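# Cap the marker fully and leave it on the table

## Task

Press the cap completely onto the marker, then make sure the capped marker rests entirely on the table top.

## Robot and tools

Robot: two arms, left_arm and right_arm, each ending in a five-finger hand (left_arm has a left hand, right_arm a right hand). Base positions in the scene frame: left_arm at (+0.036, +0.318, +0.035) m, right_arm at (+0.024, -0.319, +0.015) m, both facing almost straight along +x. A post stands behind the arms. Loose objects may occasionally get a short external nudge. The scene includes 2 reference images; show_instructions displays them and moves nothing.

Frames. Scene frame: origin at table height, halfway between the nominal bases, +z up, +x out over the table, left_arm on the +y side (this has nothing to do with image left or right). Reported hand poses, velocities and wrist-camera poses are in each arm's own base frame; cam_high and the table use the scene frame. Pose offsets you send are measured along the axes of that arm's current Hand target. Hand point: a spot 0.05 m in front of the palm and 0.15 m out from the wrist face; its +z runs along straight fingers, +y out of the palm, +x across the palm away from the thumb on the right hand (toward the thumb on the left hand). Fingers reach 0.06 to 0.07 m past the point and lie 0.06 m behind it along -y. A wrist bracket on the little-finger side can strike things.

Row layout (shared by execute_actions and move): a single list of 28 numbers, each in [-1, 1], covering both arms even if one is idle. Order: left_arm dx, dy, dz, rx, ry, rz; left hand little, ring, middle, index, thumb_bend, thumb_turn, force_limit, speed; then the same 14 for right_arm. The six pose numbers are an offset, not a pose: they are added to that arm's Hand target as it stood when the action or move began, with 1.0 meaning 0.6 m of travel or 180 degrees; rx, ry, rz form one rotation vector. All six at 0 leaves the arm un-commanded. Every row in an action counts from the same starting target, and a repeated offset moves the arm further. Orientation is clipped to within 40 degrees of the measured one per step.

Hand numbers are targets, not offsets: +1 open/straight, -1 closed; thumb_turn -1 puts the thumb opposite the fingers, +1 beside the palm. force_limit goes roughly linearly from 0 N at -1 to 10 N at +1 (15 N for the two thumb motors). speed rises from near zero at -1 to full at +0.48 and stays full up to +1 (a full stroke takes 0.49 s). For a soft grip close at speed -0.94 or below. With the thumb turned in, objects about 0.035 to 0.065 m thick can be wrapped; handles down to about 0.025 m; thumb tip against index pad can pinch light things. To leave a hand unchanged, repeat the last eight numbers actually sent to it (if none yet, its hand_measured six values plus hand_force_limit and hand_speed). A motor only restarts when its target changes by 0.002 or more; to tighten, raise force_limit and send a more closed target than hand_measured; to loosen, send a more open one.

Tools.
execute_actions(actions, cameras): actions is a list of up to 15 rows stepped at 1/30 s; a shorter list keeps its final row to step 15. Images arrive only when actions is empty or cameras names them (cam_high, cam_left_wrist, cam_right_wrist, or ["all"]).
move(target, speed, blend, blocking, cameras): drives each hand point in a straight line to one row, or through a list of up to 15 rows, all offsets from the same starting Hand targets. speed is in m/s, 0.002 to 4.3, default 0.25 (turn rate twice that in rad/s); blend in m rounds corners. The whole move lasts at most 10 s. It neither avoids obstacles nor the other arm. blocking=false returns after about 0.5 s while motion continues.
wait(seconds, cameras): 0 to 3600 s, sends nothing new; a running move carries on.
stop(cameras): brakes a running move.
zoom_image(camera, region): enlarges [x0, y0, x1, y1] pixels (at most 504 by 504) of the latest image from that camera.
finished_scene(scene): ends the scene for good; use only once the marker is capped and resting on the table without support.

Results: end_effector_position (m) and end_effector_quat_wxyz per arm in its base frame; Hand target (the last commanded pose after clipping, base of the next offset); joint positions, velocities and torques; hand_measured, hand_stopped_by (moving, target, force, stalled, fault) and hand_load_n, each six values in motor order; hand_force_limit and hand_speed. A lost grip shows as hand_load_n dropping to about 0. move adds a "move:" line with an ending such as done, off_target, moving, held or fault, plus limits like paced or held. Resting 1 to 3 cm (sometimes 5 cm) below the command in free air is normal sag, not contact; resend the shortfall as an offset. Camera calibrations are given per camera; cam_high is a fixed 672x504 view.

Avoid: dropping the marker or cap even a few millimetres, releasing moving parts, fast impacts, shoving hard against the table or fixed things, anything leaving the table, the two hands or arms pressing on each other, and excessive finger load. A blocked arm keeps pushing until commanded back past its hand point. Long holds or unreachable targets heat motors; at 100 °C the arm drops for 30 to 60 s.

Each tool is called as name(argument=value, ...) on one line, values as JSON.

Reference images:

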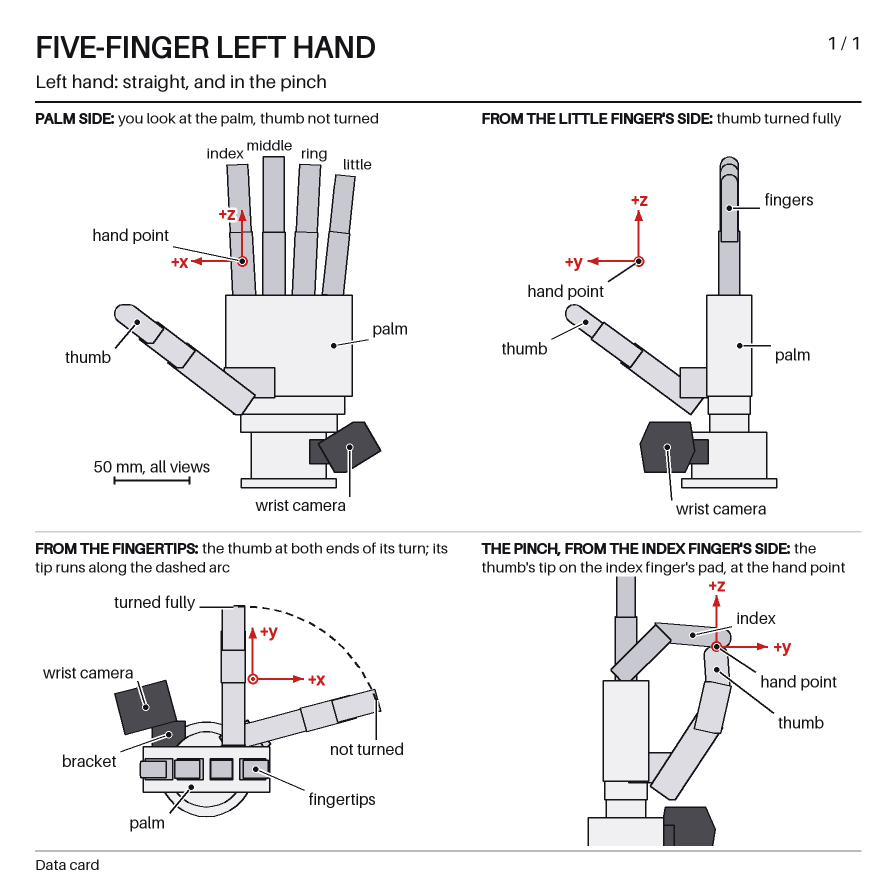

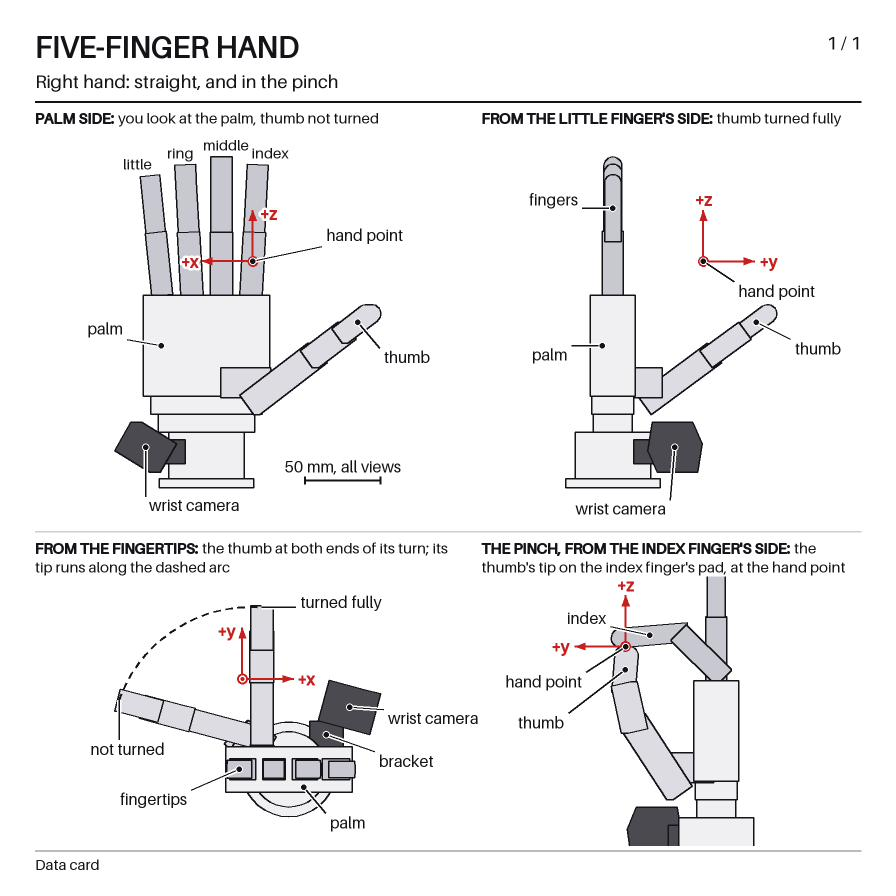

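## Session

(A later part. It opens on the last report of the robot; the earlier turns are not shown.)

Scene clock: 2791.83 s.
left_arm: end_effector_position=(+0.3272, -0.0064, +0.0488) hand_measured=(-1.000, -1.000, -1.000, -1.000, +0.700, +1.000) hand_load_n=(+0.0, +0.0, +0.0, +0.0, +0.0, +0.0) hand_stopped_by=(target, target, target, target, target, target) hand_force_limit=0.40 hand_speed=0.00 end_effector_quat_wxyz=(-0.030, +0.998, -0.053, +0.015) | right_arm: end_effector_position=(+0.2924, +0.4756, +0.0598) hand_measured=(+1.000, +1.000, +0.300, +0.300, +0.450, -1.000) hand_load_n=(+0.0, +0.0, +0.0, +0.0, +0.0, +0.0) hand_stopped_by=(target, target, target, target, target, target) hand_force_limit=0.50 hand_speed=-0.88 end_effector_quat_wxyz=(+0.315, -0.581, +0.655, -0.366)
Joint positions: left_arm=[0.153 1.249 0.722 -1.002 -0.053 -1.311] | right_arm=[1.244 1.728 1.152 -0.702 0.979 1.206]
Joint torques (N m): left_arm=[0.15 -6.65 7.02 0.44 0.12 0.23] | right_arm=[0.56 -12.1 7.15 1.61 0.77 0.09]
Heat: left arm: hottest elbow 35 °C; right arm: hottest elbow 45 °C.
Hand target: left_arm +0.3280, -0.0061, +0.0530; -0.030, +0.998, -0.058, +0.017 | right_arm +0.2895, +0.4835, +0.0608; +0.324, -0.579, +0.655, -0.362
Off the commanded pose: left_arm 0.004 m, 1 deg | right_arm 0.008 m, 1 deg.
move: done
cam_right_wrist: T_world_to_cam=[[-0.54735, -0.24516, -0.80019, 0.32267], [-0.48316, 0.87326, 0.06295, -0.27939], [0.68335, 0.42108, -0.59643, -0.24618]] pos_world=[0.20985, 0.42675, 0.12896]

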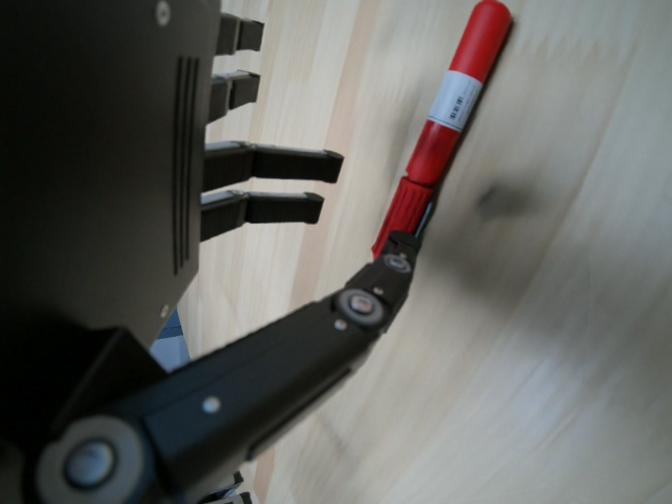

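move(target=[0,0,0,0,0,0,-1,-1,-1,-1,0.7,1,0.4,0,0.18,-0.12,-0.08,0,0,0,1,1,0.3,0.3,0.45,-1,0.5,-0.88], speed=0.15, cameras=["cam_high","cam_right_wrist"])

zoom_image(camera="cam_high", region=[150, 215, 220, 285])

Scene clock: 2970.27 s.
left_arm: end_effector_position=(+0.3272, -0.0064, +0.0488) hand_measured=(-1.000, -1.000, -1.000, -1.000, +0.700, +1.000) hand_load_n=(+0.0, +0.0, +0.0, +0.0, +0.0, +0.0) hand_stopped_by=(target, target, target, target, target, target) hand_force_limit=0.40 hand_speed=0.00 end_effector_quat_wxyz=(-0.030, +0.998, -0.053, +0.015) | right_arm: end_effector_position=(+0.2694, +0.3815, +0.1436) hand_measured=(+1.000, +1.000, +0.300, +0.300, +0.450, -1.000) hand_load_n=(+0.0, +0.0, +0.0, +0.0, +0.0, +0.0) hand_stopped_by=(target, target, target, target, target, target) hand_force_limit=0.50 hand_speed=-0.88 end_effector_quat_wxyz=(+0.328, -0.580, +0.654, -0.359)
Joint positions: left_arm=[0.153 1.249 0.722 -1.002 -0.053 -1.311] | right_arm=[1.221 1.36 0.959 -0.796 0.968 1.142]
Joint torques (N m): left_arm=[0.15 -6.71 7.06 0.46 0.13 0.22] | right_arm=[-1.38 -9.23 7.76 0.87 0.58 -0.05]
Heat: left arm: hottest elbow 36 °C; right arm: hottest elbow 41 °C.
Hand target: left_arm +0.3280, -0.0061, +0.0530; -0.030, +0.998, -0.058, +0.017 | right_arm +0.2738, +0.3762, +0.1468; +0.324, -0.579, +0.655, -0.362
Off the commanded pose: left_arm 0.004 m, 1 deg | right_arm 0.008 m, 1 deg.
move: done
cam_right_wrist: T_world_to_cam=[[-0.53581, -0.23229, -0.81176, 0.34769], [-0.49606, 0.86459, 0.08003, -0.20923], [0.68325, 0.44556, -0.57848, -0.15269]] pos_world=[0.18683, 0.32969, 0.21066]

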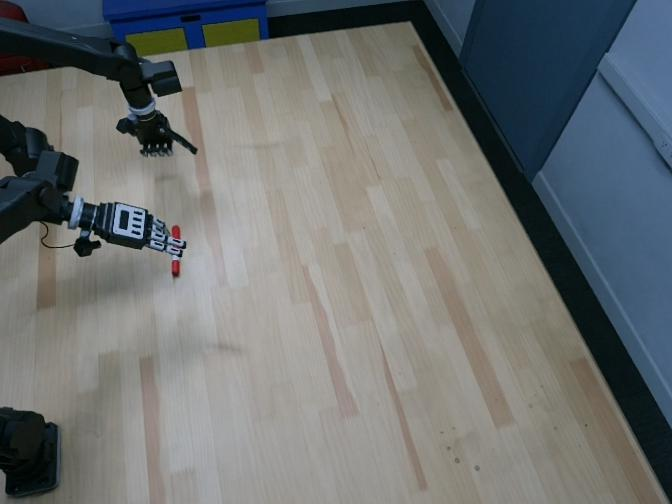

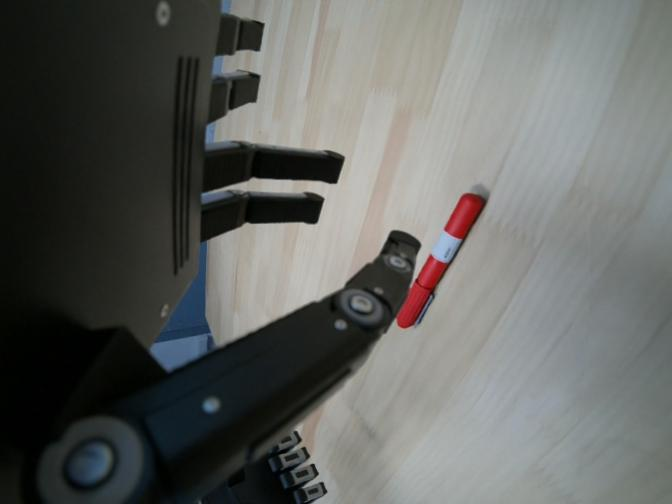

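Scaled by 7.200 from the camera's image (finer frame: 960x720).

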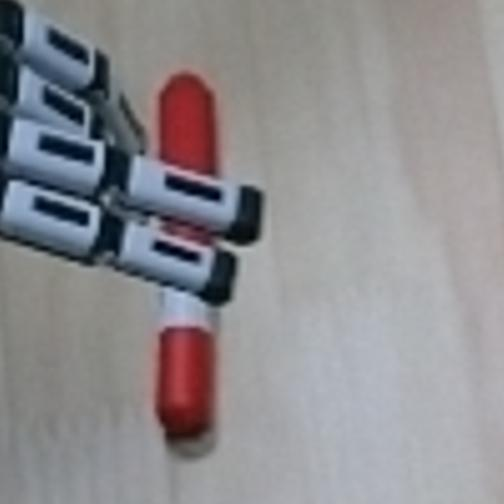

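move(target=[-0.002,0.16,0.07,0,0,0,-1,-1,-1,-1,0.7,1,0.4,0,0.159,0.011,0.0345,-0.0364,-0.4147,-0.3021,-1,-1,-1,-1,0.7,1,0.4,0], speed=0.3, cameras=["cam_high","cam_right_wrist"])

Scene clock: 3011.87 s.
left_arm: end_effector_position=(+0.3211, -0.0983, +0.0138) hand_measured=(-1.000, -1.000, -1.000, -1.000, +0.700, +1.000) hand_load_n=(+0.0, +0.0, +0.0, +0.0, +0.0, +0.0) hand_stopped_by=(target, target, target, target, target, target) hand_force_limit=0.40 hand_speed=0.00 end_effector_quat_wxyz=(-0.028, +0.997, -0.061, +0.025) | right_arm: end_effector_position=(+0.2587, +0.2757, +0.1149) hand_measured=(-1.000, -1.000, -1.000, -1.000, +0.700, +1.000) hand_load_n=(+0.0, +0.0, +0.0, +0.0, +0.0, +0.0) hand_stopped_by=(target, target, target, target, target, target) hand_force_limit=0.40 hand_speed=0.00 end_effector_quat_wxyz=(-0.415, +0.909, -0.040, +0.002)
Joint positions: left_arm=[-0.154 1.291 0.646 -0.881 -0.06 -1.601] | right_arm=[0.527 1.189 0.763 -0.584 -0.685 -0.751]
Joint torques (N m): left_arm=[-0.56 -5.07 5.22 1.35 -0.07 -0.02] | right_arm=[-1.44 -6.12 11.43 1.22 -0.44 -0.03]
Motor temperatures (°C): left_arm=[23 27 35 25 25 22] | right_arm=[23 26 43 24 27 24]
Heat: left arm: hottest elbow 35 °C; right arm: hottest elbow 43 °C.
Hand target: left_arm +0.3175, -0.0989, +0.0052; -0.029, +0.998, -0.058, +0.017 | right_arm +0.2762, +0.2799, +0.1296; -0.422, +0.906, -0.037, +0.016
Off the commanded pose: left_arm 0.009 m, 1 deg | right_arm 0.023 m, 2 deg.
move: off_target (right_arm)
cam_right_wrist: T_world_to_cam=[[0.23224, -0.64734, -0.72596, 0.19997], [-0.8399, -0.50989, 0.18598, 0.33491], [-0.49055, 0.56654, -0.66211, 0.16499]] pos_world=[0.31579, 0.20674, 0.19212]

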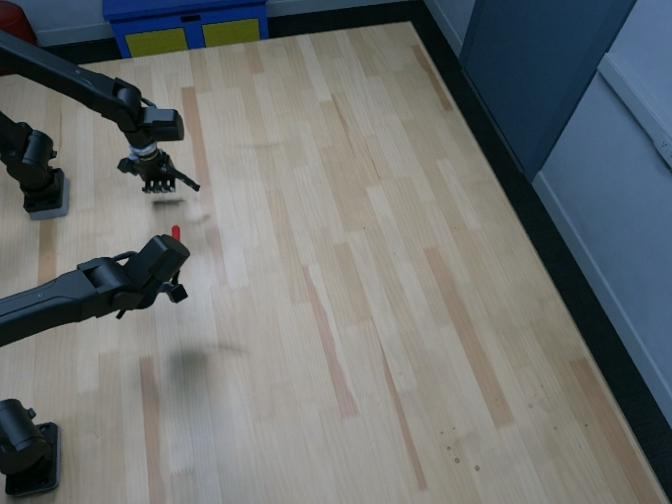

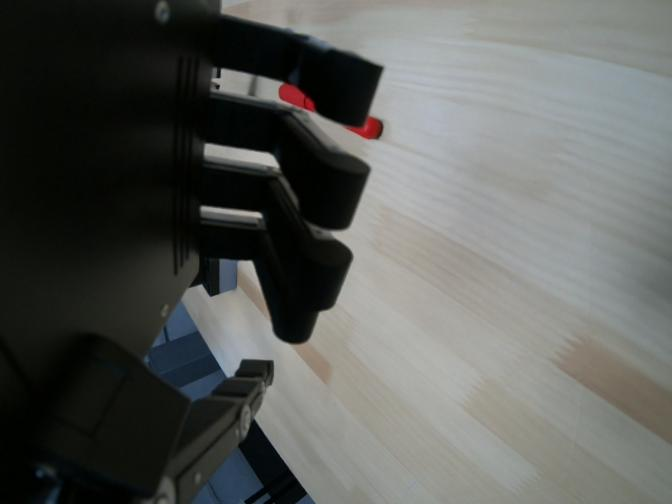

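move(target=[0,0,0,0,0,0,-1,-1,-1,-1,0.7,1,0.4,0,0.0158,0.1075,0.131,0,0,0,-1,-1,-1,-1,0.7,1,0.4,0], speed=0.15, cameras=["cam_high","cam_right_wrist"])

Scene clock: 3021.40 s.
left_arm: end_effector_position=(+0.3211, -0.0983, +0.0138) hand_measured=(-1.000, -1.000, -1.000, -1.000, +0.700, +1.000) hand_load_n=(+0.0, +0.0, +0.0, +0.0, +0.0, +0.0) hand_stopped_by=(target, target, target, target, target, target) hand_force_limit=0.40 hand_speed=0.00 end_effector_quat_wxyz=(-0.028, +0.997, -0.061, +0.025) | right_arm: end_effector_position=(+0.2863, +0.2905, +0.0276) hand_measured=(-1.000, -1.000, -1.000, -1.000, +0.700, +1.000) hand_load_n=(+0.0, +0.0, +0.0, +0.0, +0.0, +0.0) hand_stopped_by=(target, target, target, target, target, target) hand_force_limit=0.40 hand_speed=0.00 end_effector_quat_wxyz=(-0.418, +0.908, -0.042, +0.013)
Joint positions: left_arm=[-0.154 1.291 0.646 -0.881 -0.06 -1.601] | right_arm=[0.527 1.419 0.692 -0.257 -0.675 -0.741]
Joint torques (N m): left_arm=[-0.56 -5.01 5.23 1.37 -0.08 -0.03] | right_arm=[0.73 -8.18 6.82 2.21 -0.26 0.11]
Heat: left arm: hottest elbow 35 °C; right arm: hottest elbow 43 °C.
Hand target: left_arm +0.3175, -0.0989, +0.0052; -0.029, +0.998, -0.058, +0.017 | right_arm +0.2871, +0.2978, +0.0297; -0.422, +0.906, -0.037, +0.016
Off the commanded pose: left_arm 0.009 m, 1 deg | right_arm 0.008 m, 1 deg.
move: done
cam_right_wrist: T_world_to_cam=[[0.23745, -0.64629, -0.72521, 0.13795], [-0.8492, -0.50061, 0.16809, 0.3824], [-0.47168, 0.57593, -0.6677, 0.10447]] pos_world=[0.34125, 0.22043, 0.10552]

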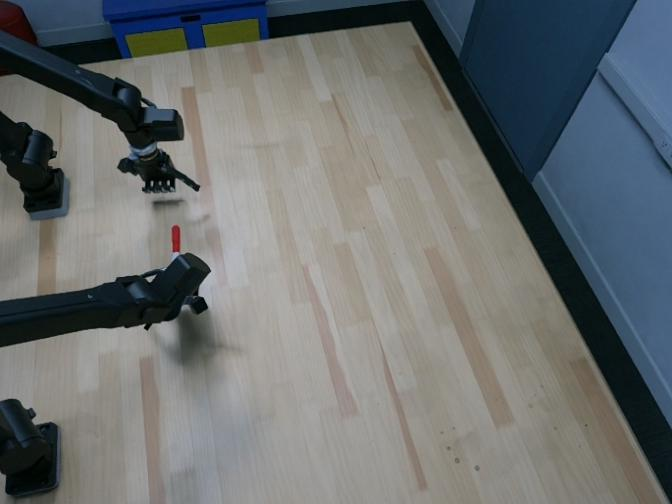

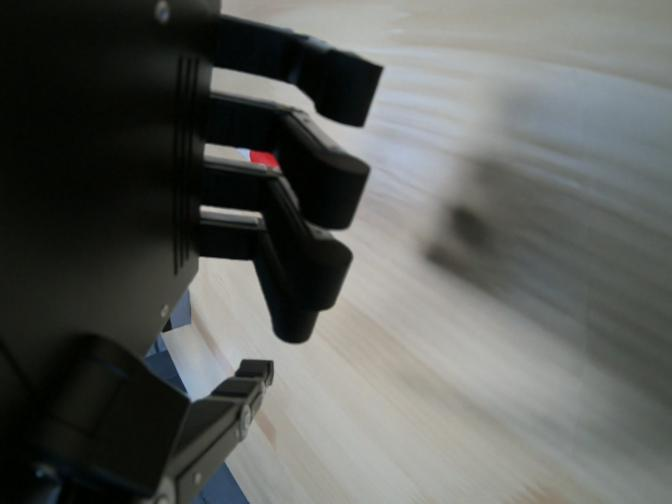

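move(target=[0,0,0,0,0,0,-1,-1,-1,-1,0.7,1,0.4,0,-0.0007,0.042,0.045,0,0,0,-1,-1,-1,-1,0.7,1,0.4,0], speed=0.06, cameras=["cam_high","cam_right_wrist"])

Scene clock: 3031.77 s.
left_arm: end_effector_position=(+0.3211, -0.0983, +0.0138) hand_measured=(-1.000, -1.000, -1.000, -1.000, +0.700, +1.000) hand_load_n=(+0.0, +0.0, +0.0, +0.0, +0.0, +0.0) hand_stopped_by=(target, target, target, target, target, target) hand_force_limit=0.40 hand_speed=0.00 end_effector_quat_wxyz=(-0.028, +0.997, -0.061, +0.025) | right_arm: end_effector_position=(+0.2888, +0.2955, -0.0059) hand_measured=(-1.000, -1.000, -1.000, -1.000, +0.700, +1.000) hand_load_n=(+0.0, +0.0, +0.0, +0.0, +0.0, +0.0) hand_stopped_by=(target, target, target, target, target, target) hand_force_limit=0.40 hand_speed=0.00 end_effector_quat_wxyz=(-0.420, +0.907, -0.041, +0.017)
Joint positions: left_arm=[-0.154 1.291 0.646 -0.881 -0.06 -1.601] | right_arm=[0.536 1.508 0.662 -0.123 -0.669 -0.729]
Joint torques (N m): left_arm=[-0.62 -5.01 5.22 1.39 -0.09 -0.03] | right_arm=[0.85 -8.18 6.01 2.22 -0.23 0.14]
Heat: left arm: hottest elbow 34 °C; right arm: hottest elbow 42 °C.
Hand target: left_arm +0.3175, -0.0989, +0.0052; -0.029, +0.998, -0.058, +0.017 | right_arm +0.2871, +0.3023, -0.0069; -0.422, +0.906, -0.037, +0.016
Off the commanded pose: left_arm 0.009 m, 1 deg | right_arm 0.007 m, 1 deg.
move: done
cam_right_wrist: T_world_to_cam=[[0.24144, -0.64373, -0.72616, 0.11443], [-0.85147, -0.4995, 0.1597, 0.39288], [-0.46552, 0.57975, -0.66872, 0.07742]] pos_world=[0.34293, 0.22502, 0.07212]

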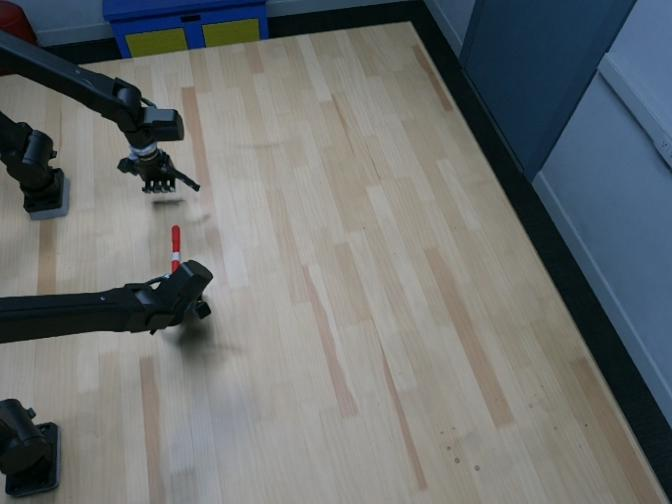

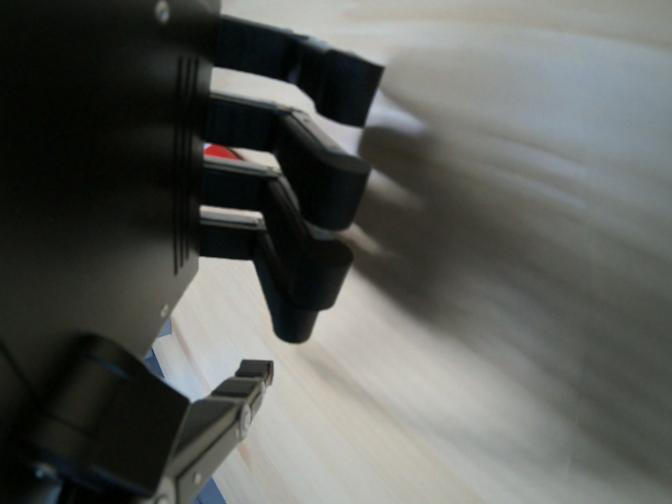

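move(target=[[0.037,0.0796,-0.0037,0,0,0,-1,-1,-1,-1,0.7,1,0.4,0,-0.011,-0.0208,0.025,0,0,0,-1,-1,-1,-1,0.7,1,0.4,0],[0.035,0.0838,0.0645,0,0,0,-1,-1,-1,-1,0.7,1,0.4,0,-0.011,-0.0208,0.025,0,0,0,-1,-1,-1,-1,0.7,1,0.4,0]], speed=0.08, cameras=["cam_high","cam_right_wrist","cam_left_wrist"])

Scene clock: 3052.70 s.
left_arm: end_effector_position=(+0.3380, -0.1493, -0.0273) hand_measured=(-1.000, -1.000, -1.000, -1.000, +0.700, +1.000) hand_load_n=(+0.0, +0.0, +0.0, +0.0, -0.5, +0.0) hand_stopped_by=(target, target, target, target, target, target) hand_force_limit=0.40 hand_speed=0.00 end_effector_quat_wxyz=(-0.027, +0.997, -0.062, +0.024) | right_arm: end_effector_position=(+0.2790, +0.3128, -0.0085) hand_measured=(-1.000, -1.000, -1.000, -1.000, +0.700, +1.000) hand_load_n=(+0.0, +0.0, +0.0, +0.0, +0.0, +0.0) hand_stopped_by=(target, target, target, target, target, target) hand_force_limit=0.40 hand_speed=0.00 end_effector_quat_wxyz=(-0.418, +0.908, -0.042, +0.013)
Joint positions: left_arm=[-0.302 1.463 0.671 -0.744 -0.063 -1.749] | right_arm=[0.591 1.519 0.662 -0.087 -0.638 -0.675]
Joint torques (N m): left_arm=[-0.32 -6.77 4.66 1.35 -0.09 -0.03] | right_arm=[0.62 -8.06 6.91 2.26 -0.21 0.12]
Heat: left arm: hottest elbow 33 °C; right arm: hottest elbow 42 °C.
Hand target: left_arm +0.3341, -0.1489, -0.0358; -0.029, +0.998, -0.058, +0.017 | right_arm +0.2820, +0.3223, -0.0069; -0.422, +0.906, -0.037, +0.016
Off the commanded pose: left_arm 0.009 m, 1 deg | right_arm 0.010 m, 1 deg.
move: done
cam_left_wrist: T_world_to_cam=[[0.36008, 0.92859, 0.08979, 0.01588], [0.75453, -0.34648, 0.55735, -0.29361], [0.54866, -0.13295, -0.82541, -0.11353]] pos_world=[0.27811, -0.13157, 0.06851]
cam_right_wrist: T_world_to_cam=[[0.23754, -0.64675, -0.72476, 0.12813], [-0.84944, -0.50023, 0.16798, 0.39338], [-0.47119, 0.57574, -0.66821, 0.06395]] pos_world=[0.33385, 0.24283, 0.06952]

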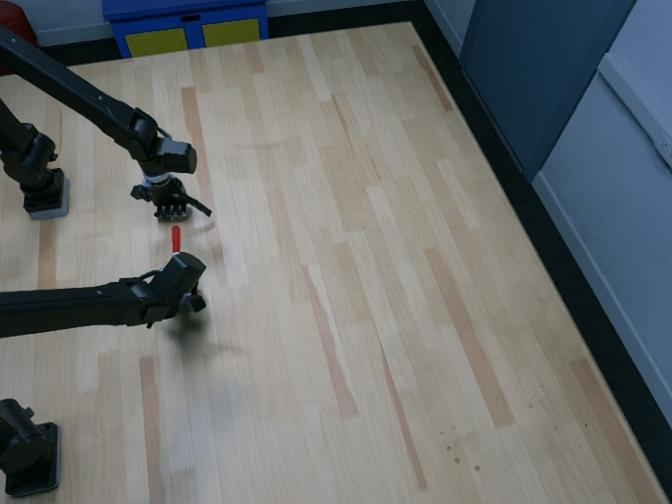

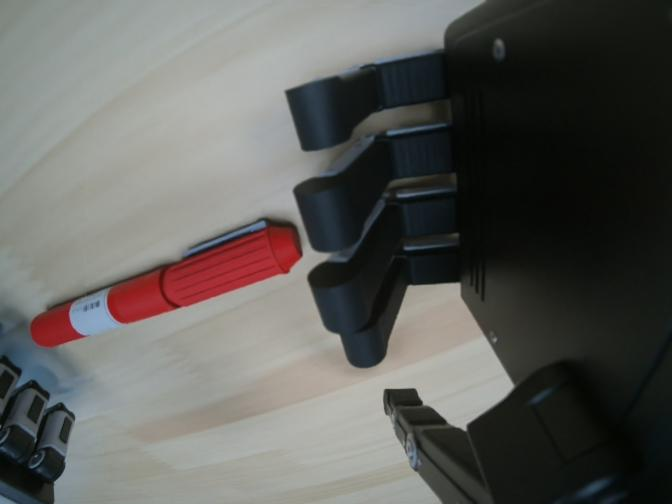

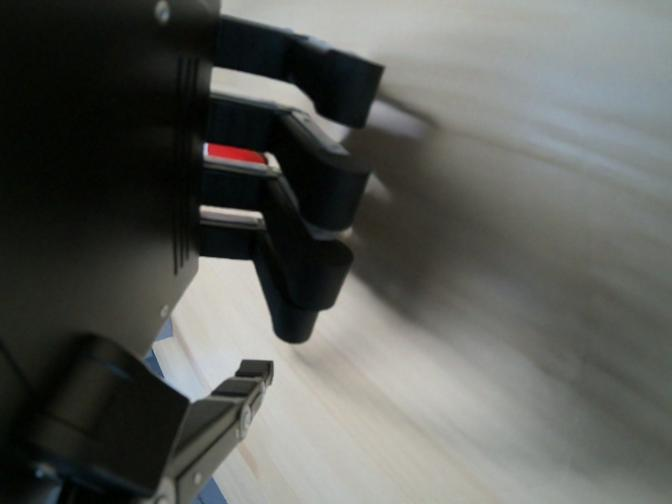

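zoom_image(camera="cam_right_wrist", region=[190, 120, 300, 230])

zoom_image(camera="cam_left_wrist", region=[0, 260, 140, 500])

Scaled by 4.582 from the camera's image (finer frame: 960x720).

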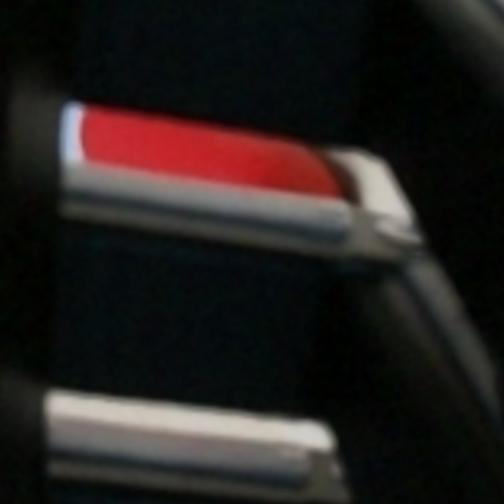

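Scaled by 2.100 from the camera's image (finer frame: 960x720).

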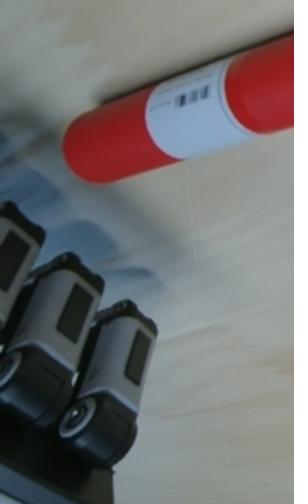

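move(target=[0,0,0,0,0,0,-1,-1,-1,-1,0.7,1,0.4,0,-0.001,0.0068,0.023,0,0,0,-1,-1,-1,-1,0.7,1,0.4,0], speed=0.05, cameras=["cam_right_wrist","cam_left_wrist"])

zoom_image(camera="cam_left_wrist", region=[0, 280, 120, 480])

Scene clock: 3089.80 s.
left_arm: end_effector_position=(+0.3380, -0.1493, -0.0273) hand_measured=(-1.000, -1.000, -1.000, -1.000, +0.700, +1.000) hand_load_n=(+0.0, +0.0, +0.0, +0.0, +0.0, +0.0) hand_stopped_by=(target, target, target, target, target, target) hand_force_limit=0.40 hand_speed=0.00 end_effector_quat_wxyz=(-0.027, +0.997, -0.062, +0.024) | right_arm: end_effector_position=(+0.2788, +0.3199, -0.0214) hand_measured=(-1.000, -1.000, -1.000, -1.000, +0.700, +1.000) hand_load_n=(+0.0, +0.0, +0.0, +0.0, +0.0, +0.0) hand_stopped_by=(target, target, target, target, target, target) hand_force_limit=0.40 hand_speed=0.00 end_effector_quat_wxyz=(-0.417, +0.908, -0.042, +0.013)
Joint positions: left_arm=[-0.302 1.463 0.671 -0.744 -0.063 -1.749] | right_arm=[0.608 1.563 0.662 -0.036 -0.627 -0.658]
Joint torques (N m): left_arm=[-0.38 -6.65 4.6 1.29 -0.08 -0.04] | right_arm=[0.85 -8.47 6.71 2.26 -0.2 0.14]
Heat: left arm: hottest elbow 33 °C; right arm: hottest elbow 41 °C.
Hand target: left_arm +0.3341, -0.1489, -0.0358; -0.029, +0.998, -0.058, +0.017 | right_arm +0.2821, +0.3303, -0.0190; -0.422, +0.906, -0.037, +0.016
Off the commanded pose: left_arm 0.009 m, 1 deg | right_arm 0.011 m, 1 deg.
move: off_target (right_arm)
cam_left_wrist: T_world_to_cam=[[0.36008, 0.92859, 0.08979, 0.01588], [0.75453, -0.34648, 0.55735, -0.29361], [0.54866, -0.13295, -0.82541, -0.11353]] pos_world=[0.27811, -0.13157, 0.06851]
cam_right_wrist: T_world_to_cam=[[0.2365, -0.64816, -0.72385, 0.12411], [-0.84935, -0.49972, 0.16996, 0.3988], [-0.47189, 0.5746, -0.6687, 0.05169]] pos_world=[0.33375, 0.25003, 0.05662]
Images, in order (width x height): cam_left_wrist 672x504, cam_right_wrist 672x504.

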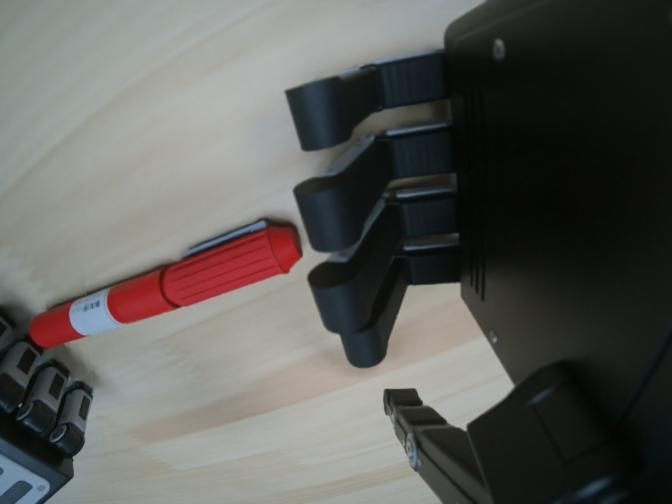

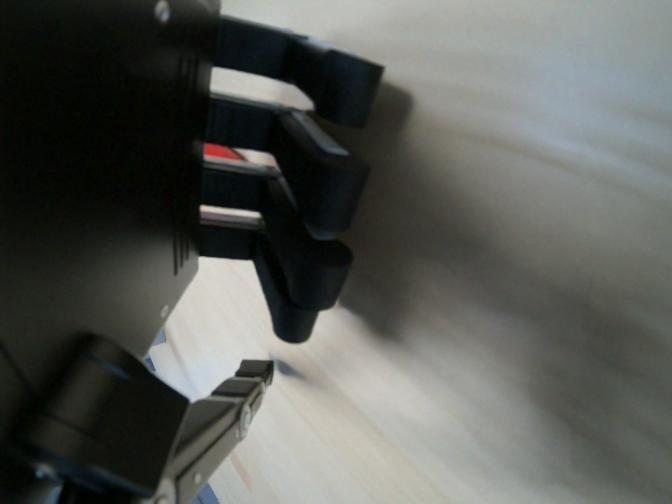

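Scaled by 2.520 from the camera's image (finer frame: 960x720).

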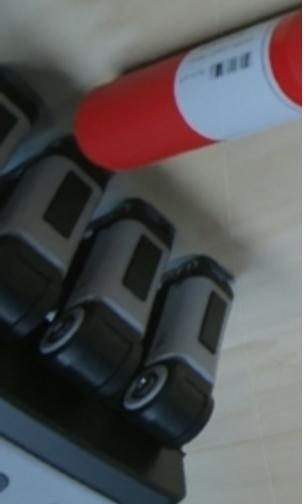

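move(target=[0,0,0,0,0,0,-1,-1,-1,-1,0.7,1,0.4,0,0.022,-0.003,-0.002,0,0,0,-1,-1,-1,-1,0.7,1,0.4,0], speed=0.05, cameras=["cam_right_wrist","cam_left_wrist"])

zoom_image(camera="cam_left_wrist", region=[0, 280, 120, 480])

Scene clock: 3102.63 s.
left_arm: end_effector_position=(+0.3380, -0.1493, -0.0273) hand_measured=(-1.000, -1.000, -1.000, -1.000, +0.700, +1.000) hand_load_n=(+0.0, +0.0, +0.0, +0.0, +0.0, +0.0) hand_stopped_by=(target, target, target, target, target, target) hand_force_limit=0.40 hand_speed=0.00 end_effector_quat_wxyz=(-0.027, +0.997, -0.062, +0.024) | right_arm: end_effector_position=(+0.2827, +0.3241, -0.0212) hand_measured=(-1.000, -1.000, -1.000, -1.000, +0.700, +1.000) hand_load_n=(+0.0, +0.0, +0.0, +0.0, +0.0, +0.0) hand_stopped_by=(target, target, target, target, target, target) hand_force_limit=0.40 hand_speed=0.00 end_effector_quat_wxyz=(-0.419, +0.907, -0.040, +0.011)
Joint positions: left_arm=[-0.302 1.463 0.671 -0.744 -0.063 -1.749] | right_arm=[0.608 1.577 0.677 -0.036 -0.635 -0.66]
Joint torques (N m): left_arm=[-0.56 -6.71 4.66 1.33 -0.1 -0.03] | right_arm=[-0.85 -8.29 8.17 1.21 -0.38 -0.03]
Heat: left arm: hottest elbow 33 °C; right arm: hottest elbow 41 °C.
Hand target: left_arm +0.3341, -0.1489, -0.0358; -0.029, +0.998, -0.058, +0.017 | right_arm +0.2953, +0.3295, -0.0168; -0.422, +0.906, -0.037, +0.016
Off the commanded pose: left_arm 0.009 m, 1 deg | right_arm 0.014 m, 1 deg.
move: off_target (right_arm)
cam_left_wrist: T_world_to_cam=[[0.36008, 0.92859, 0.08979, 0.01588], [0.75453, -0.34648, 0.55735, -0.29361], [0.54866, -0.13295, -0.82541, -0.11353]] pos_world=[0.27811, -0.13157, 0.06851]
cam_right_wrist: T_world_to_cam=[[0.23933, -0.64261, -0.72786, 0.1233], [-0.84636, -0.50544, 0.16795, 0.40514], [-0.47581, 0.57584, -0.66484, 0.05207]] pos_world=[0.33815, 0.25402, 0.05632]
Images, in order (width x height): cam_left_wrist 672x504, cam_right_wrist 672x504.

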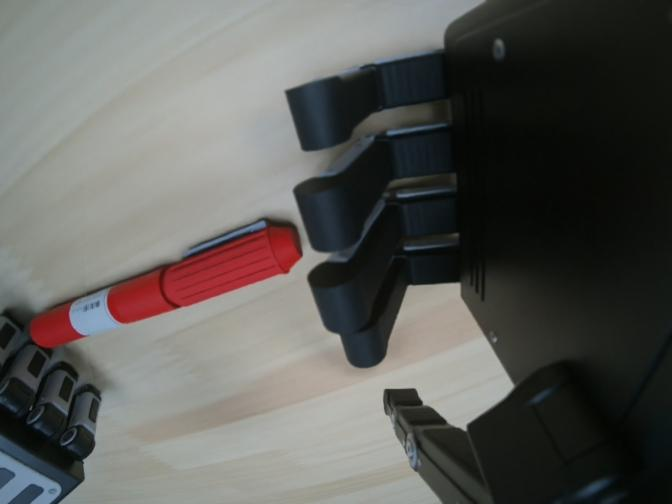

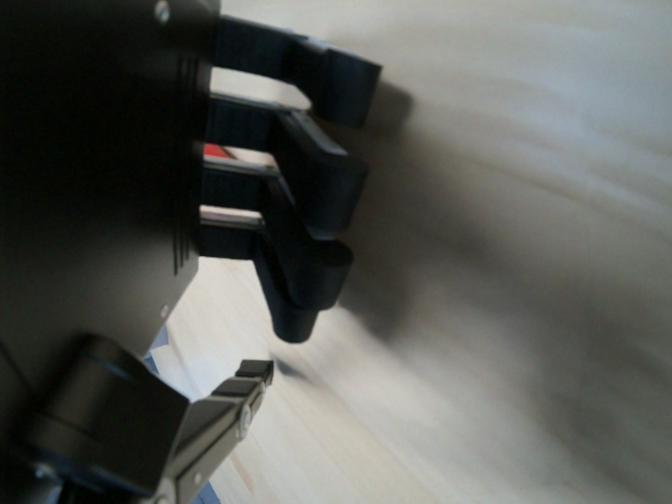

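Scaled by 2.520 from the camera's image (finer frame: 960x720).

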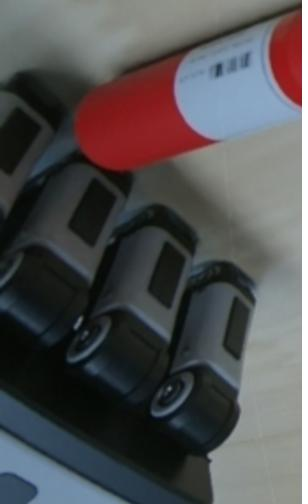

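move(target=[0,0,0,0,0,0,-1,-1,-1,-1,0.7,1,0.4,0,0.014,-0.0,-0.0,0,0,0,-1,-1,-1,-1,0.7,1,0.4,0], speed=0.1, cameras=["cam_left_wrist"])

zoom_image(camera="cam_left_wrist", region=[0, 280, 120, 480])

Scene clock: 3108.53 s.
left_arm: end_effector_position=(+0.3380, -0.1493, -0.0273) hand_measured=(-1.000, -1.000, -1.000, -1.000, +0.700, +1.000) hand_load_n=(+0.0, +0.0, +0.5, +0.0, +0.0, +0.0) hand_stopped_by=(target, target, target, target, target, target) hand_force_limit=0.40 hand_speed=0.00 end_effector_quat_wxyz=(-0.027, +0.997, -0.062, +0.024) | right_arm: end_effector_position=(+0.2877, +0.3262, -0.0210) hand_measured=(-1.000, -1.000, -1.000, -1.000, +0.700, +1.000) hand_load_n=(+0.0, +0.0, +0.0, +0.0, +0.0, +0.0) hand_stopped_by=(target, target, target, target, target, target) hand_force_limit=0.40 hand_speed=0.00 end_effector_quat_wxyz=(-0.419, +0.907, -0.036, +0.009)
Joint positions: left_arm=[-0.302 1.463 0.671 -0.744 -0.063 -1.749] | right_arm=[0.604 1.59 0.697 -0.051 -0.643 -0.673]
Joint torques (N m): left_arm=[-0.38 -6.65 4.68 1.32 -0.09 -0.03] | right_arm=[-1.55 -8.53 8.16 1.25 -0.37 -0.03]
Heat: left arm: hottest elbow 33 °C; right arm: hottest elbow 42 °C.
Hand target: left_arm +0.3341, -0.1489, -0.0358; -0.029, +0.998, -0.058, +0.017 | right_arm +0.3035, +0.3287, -0.0168; -0.422, +0.906, -0.037, +0.016
Off the commanded pose: left_arm 0.009 m, 1 deg | right_arm 0.017 m, 1 deg.
move: off_target (right_arm)
cam_left_wrist: T_world_to_cam=[[0.36008, 0.92859, 0.08979, 0.01588], [0.75453, -0.34648, 0.55735, -0.29361], [0.54866, -0.13295, -0.82541, -0.11353]] pos_world=[0.27811, -0.13157, 0.06851]

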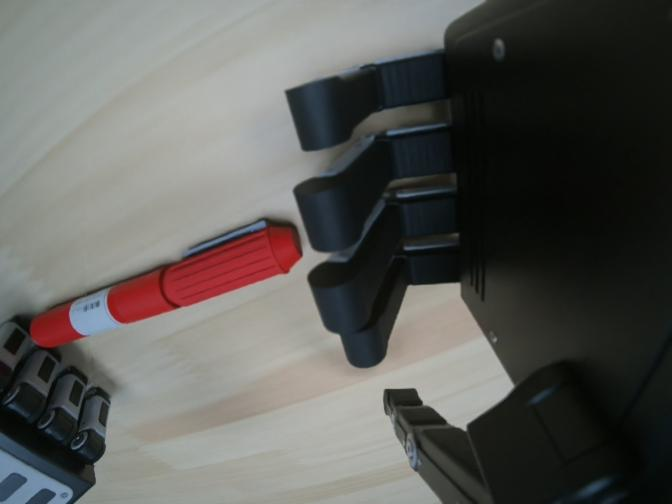

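Scaled by 2.520 from the camera's image (finer frame: 960x720).

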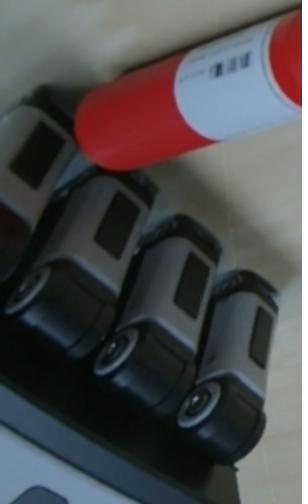

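move(target=[0.004,0.055,0,0,0,0,-1,-1,-1,-1,0.7,1,0.4,0,0,0.0,-0.0,0,0,0,-1,-1,-1,-1,0.7,1,0.4,0], speed=0.05, cameras=["cam_left_wrist","cam_high"])

zoom_image(camera="cam_high", region=[130, 170, 230, 290])

Scene clock: 3114.87 s.
left_arm: end_effector_position=(+0.3272, -0.1777, -0.0310) hand_measured=(-1.000, -1.000, -1.000, -1.000, +0.700, +1.000) hand_load_n=(-1.5, +0.0, +0.0, +0.0, +0.0, +0.0) hand_stopped_by=(target, target, target, target, target, target) hand_force_limit=0.40 hand_speed=0.00 end_effector_quat_wxyz=(-0.027, +0.997, -0.062, +0.022) | right_arm: end_effector_position=(+0.2877, +0.3262, -0.0210) hand_measured=(-1.000, -1.000, -1.000, -1.000, +0.700, +1.000) hand_load_n=(+0.0, +0.0, +0.0, +0.0, +0.0, +0.0) hand_stopped_by=(target, target, target, target, target, target) hand_force_limit=0.40 hand_speed=0.00 end_effector_quat_wxyz=(-0.419, +0.907, -0.036, +0.009)
Joint positions: left_arm=[-0.397 1.476 0.672 -0.744 -0.066 -1.843] | right_arm=[0.604 1.59 0.697 -0.051 -0.643 -0.674]
Joint torques (N m): left_arm=[-0.79 -5.42 6.43 1.16 -0.06 -0.06] | right_arm=[-1.55 -8.7 8.21 1.22 -0.39 -0.03]
Heat: left arm: hottest elbow 33 °C; right arm: hottest elbow 42 °C.
Hand target: left_arm +0.3325, -0.1819, -0.0378; -0.030, +0.998, -0.058, +0.017 | right_arm +0.3035, +0.3287, -0.0168; -0.422, +0.906, -0.037, +0.016
Off the commanded pose: left_arm 0.010 m, 1 deg | right_arm 0.017 m, 1 deg.
move: done
cam_left_wrist: T_world_to_cam=[[0.36142, 0.92812, 0.08931, 0.04596], [0.75706, -0.34802, 0.55294, -0.29444], [0.54427, -0.13223, -0.82842, -0.113]] pos_world=[0.2678, -0.16007, 0.06509]
Images, in order (width x height): cam_high 672x504, cam_left_wrist 672x504.

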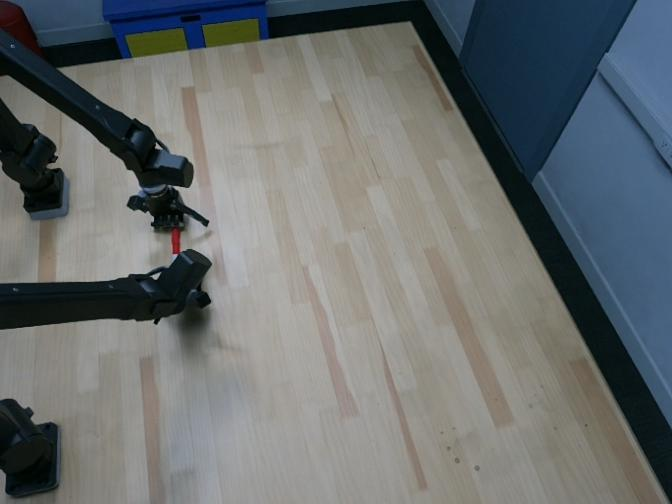

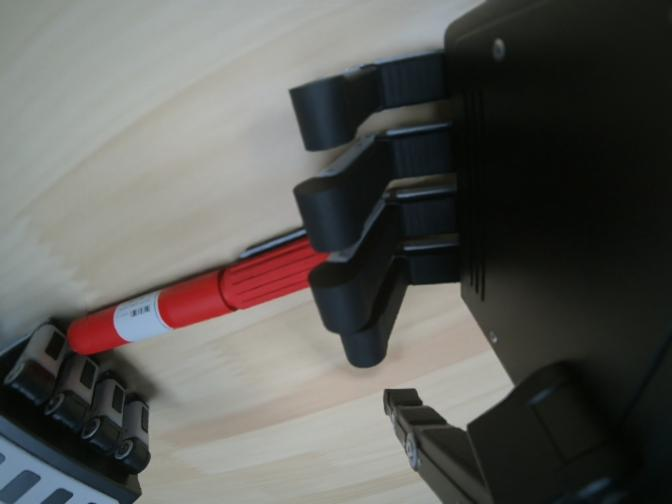

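Scaled by 4.200 from the camera's image (finer frame: 960x720).

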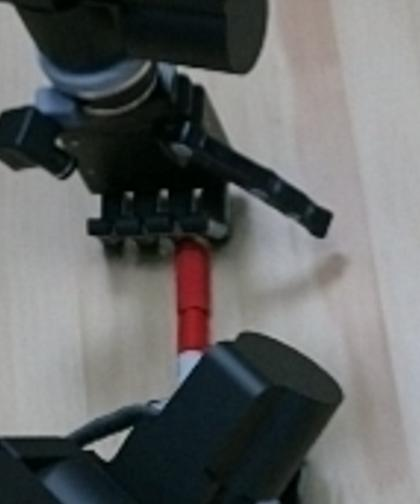

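zoom_image(camera="cam_left_wrist", region=[20, 280, 160, 480])

Scaled by 2.520 from the camera's image (finer frame: 960x720).

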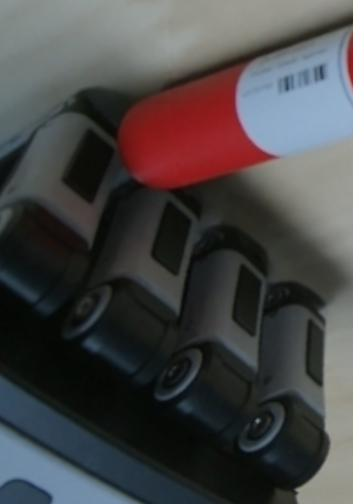

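move(target=[0,0.02,0,0,0,0,-1,-1,-1,-1,0.7,1,0.4,0,-0.0027,-0.0213,0.0255,0,0,0,-1,-1,-1,-1,0.7,1,0.4,0], speed=0.04, cameras=["cam_left_wrist","cam_high"])

zoom_image(camera="cam_high", region=[130, 170, 230, 290])

zoom_image(camera="cam_left_wrist", region=[20, 280, 160, 480])

Scene clock: 3124.80 s.
left_arm: end_effector_position=(+0.3285, -0.1818, -0.0311) hand_measured=(-1.000, -1.000, -1.000, -1.000, +0.700, +1.000) hand_load_n=(-3.0, +0.0, -1.0, +0.0, +0.0, +0.0) hand_stopped_by=(target, target, target, target, target, target) hand_force_limit=0.40 hand_speed=0.00 end_effector_quat_wxyz=(-0.033, +0.998, -0.055, +0.025) | right_arm: end_effector_position=(+0.2960, +0.3290, -0.0211) hand_measured=(-1.000, -1.000, -1.000, -1.000, +0.700, +1.000) hand_load_n=(+0.0, +0.0, +0.0, -1.0, +0.0, +0.0) hand_stopped_by=(target, target, target, target, target, target) hand_force_limit=0.40 hand_speed=0.00 end_effector_quat_wxyz=(-0.415, +0.908, -0.045, +0.015)
Joint positions: left_arm=[-0.417 1.479 0.677 -0.745 -0.079 -1.878] | right_arm=[0.604 1.601 0.715 -0.051 -0.623 -0.657]
Joint torques (N m): left_arm=[-2.14 -5.13 6.78 1.14 0.49 -0.06] | right_arm=[1.55 -7.94 8.94 2 -0.22 0.18]
Heat: left arm: hottest elbow 33 °C; right arm: hottest elbow 41 °C.
Hand target: left_arm +0.3312, -0.1938, -0.0385; -0.029, +0.998, -0.058, +0.017 | right_arm +0.3036, +0.3488, -0.0169; -0.422, +0.906, -0.037, +0.016
Off the commanded pose: left_arm 0.014 m, 1 deg | right_arm 0.022 m, 1 deg.
move: off_target (left_arm, right_arm)
cam_left_wrist: T_world_to_cam=[[0.34632, 0.93263, 0.10129, 0.05551], [0.75844, -0.3419, 0.55487, -0.29605], [0.55212, -0.11534, -0.82575, -0.11377]] pos_world=[0.26813, -0.16611, 0.0647]
Images, in order (width x height): cam_high 672x504, cam_left_wrist 672x504.

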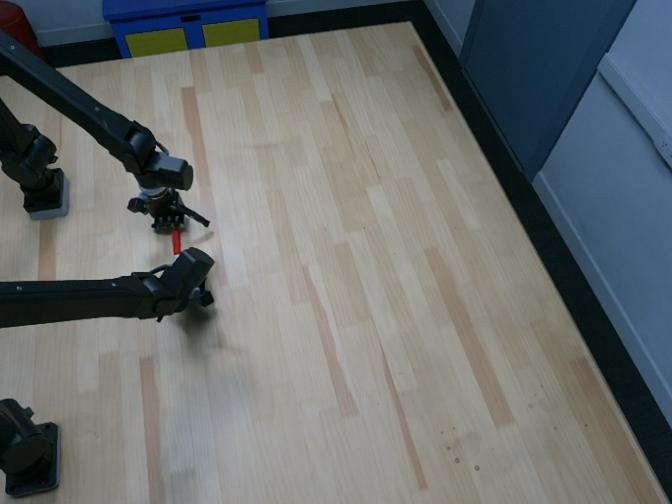

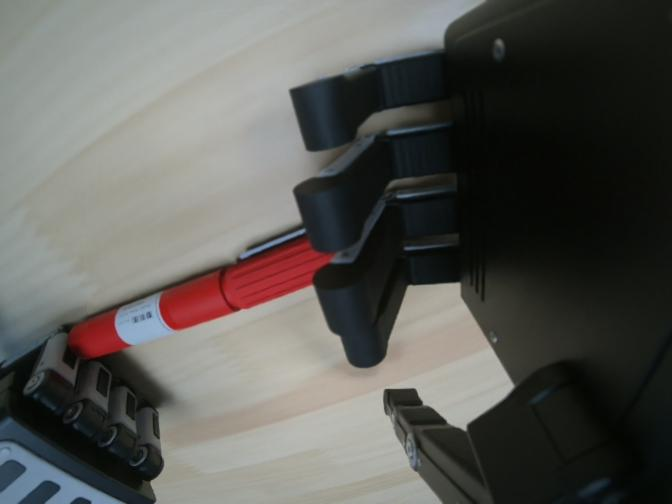

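Scaled by 4.200 from the camera's image (finer frame: 960x720).

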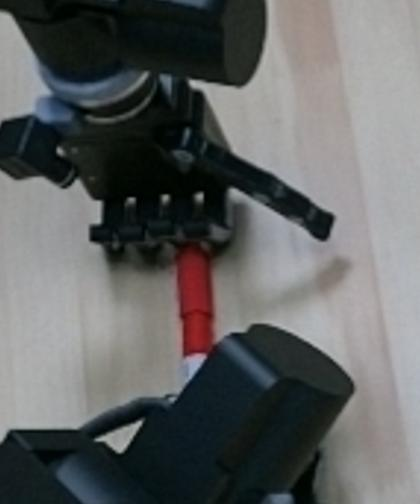

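Scaled by 2.520 from the camera's image (finer frame: 960x720).

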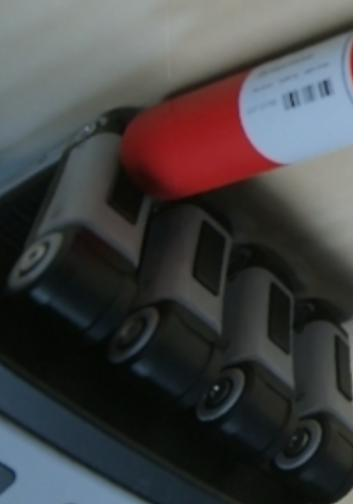

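move(target=[[0,0,0,0,0,0,-1,-1,-1,-1,0.7,1,0.4,0,0.0016,0.018,-0.023,0,0,0,-1,-1,-1,-1,0.7,1,0.4,0],[0,0,0,0,0,0,-1,-1,-1,-1,0.7,1,0.4,0,-0.025,0.019,-0.0245,0,0,0,-1,-1,-1,-1,0.7,1,0.4,0]], speed=0.08, cameras=["cam_left_wrist"])

zoom_image(camera="cam_left_wrist", region=[20, 280, 160, 480])

Scene clock: 3134.93 s.
left_arm: end_effector_position=(+0.3288, -0.1860, -0.0308) hand_measured=(-1.000, -1.000, -1.000, -1.000, +0.700, +1.000) hand_load_n=(-2.0, +0.0, +0.0, +0.0, +0.0, +0.0) hand_stopped_by=(target, target, target, target, target, target) hand_force_limit=0.40 hand_speed=0.00 end_effector_quat_wxyz=(-0.031, +0.998, -0.058, +0.025) | right_arm: end_effector_position=(+0.2894, +0.3242, -0.0214) hand_measured=(-1.000, -1.000, -1.000, -1.000, +0.700, +1.000) hand_load_n=(-0.5, +0.0, +0.0, -0.5, +0.0, +0.0) hand_stopped_by=(target, target, target, target, target, target) hand_force_limit=0.40 hand_speed=0.00 end_effector_quat_wxyz=(-0.416, +0.908, -0.042, +0.012)
Joint positions: left_arm=[-0.426 1.484 0.682 -0.745 -0.076 -1.879] | right_arm=[0.601 1.588 0.695 -0.051 -0.632 -0.666]
Joint torques (N m): left_arm=[-1.2 -5.3 6.38 1.14 0.37 -0.04] | right_arm=[1.03 -10.29 5.39 2.22 -0.15 0.16]
Heat: left arm: hottest elbow 34 °C; right arm: hottest elbow 42 °C.
Hand target: left_arm +0.3312, -0.1938, -0.0385; -0.029, +0.998, -0.058, +0.017 | right_arm +0.2872, +0.3314, -0.0162; -0.422, +0.906, -0.037, +0.016
Off the commanded pose: left_arm 0.011 m, 1 deg | right_arm 0.009 m, 1 deg.
move: done
cam_left_wrist: T_world_to_cam=[[0.35323, 0.93037, 0.09814, 0.0565], [0.75597, -0.34566, 0.5559, -0.29773], [0.55112, -0.12217, -0.82543, -0.11504]] pos_world=[0.26852, -0.16954, 0.065]

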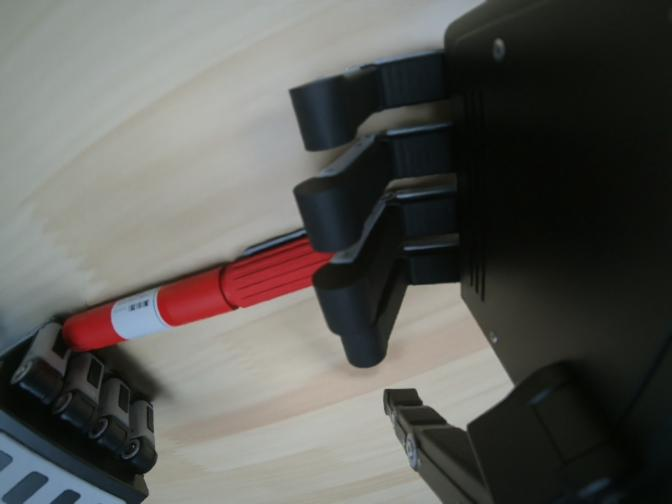

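Scaled by 2.520 from the camera's image (finer frame: 960x720).

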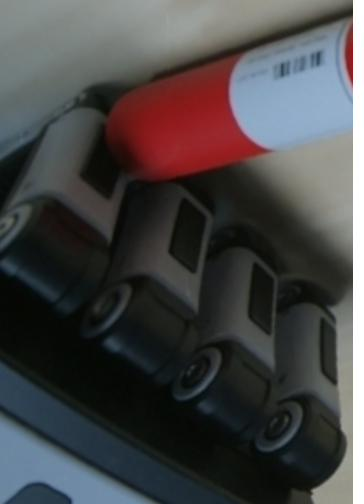

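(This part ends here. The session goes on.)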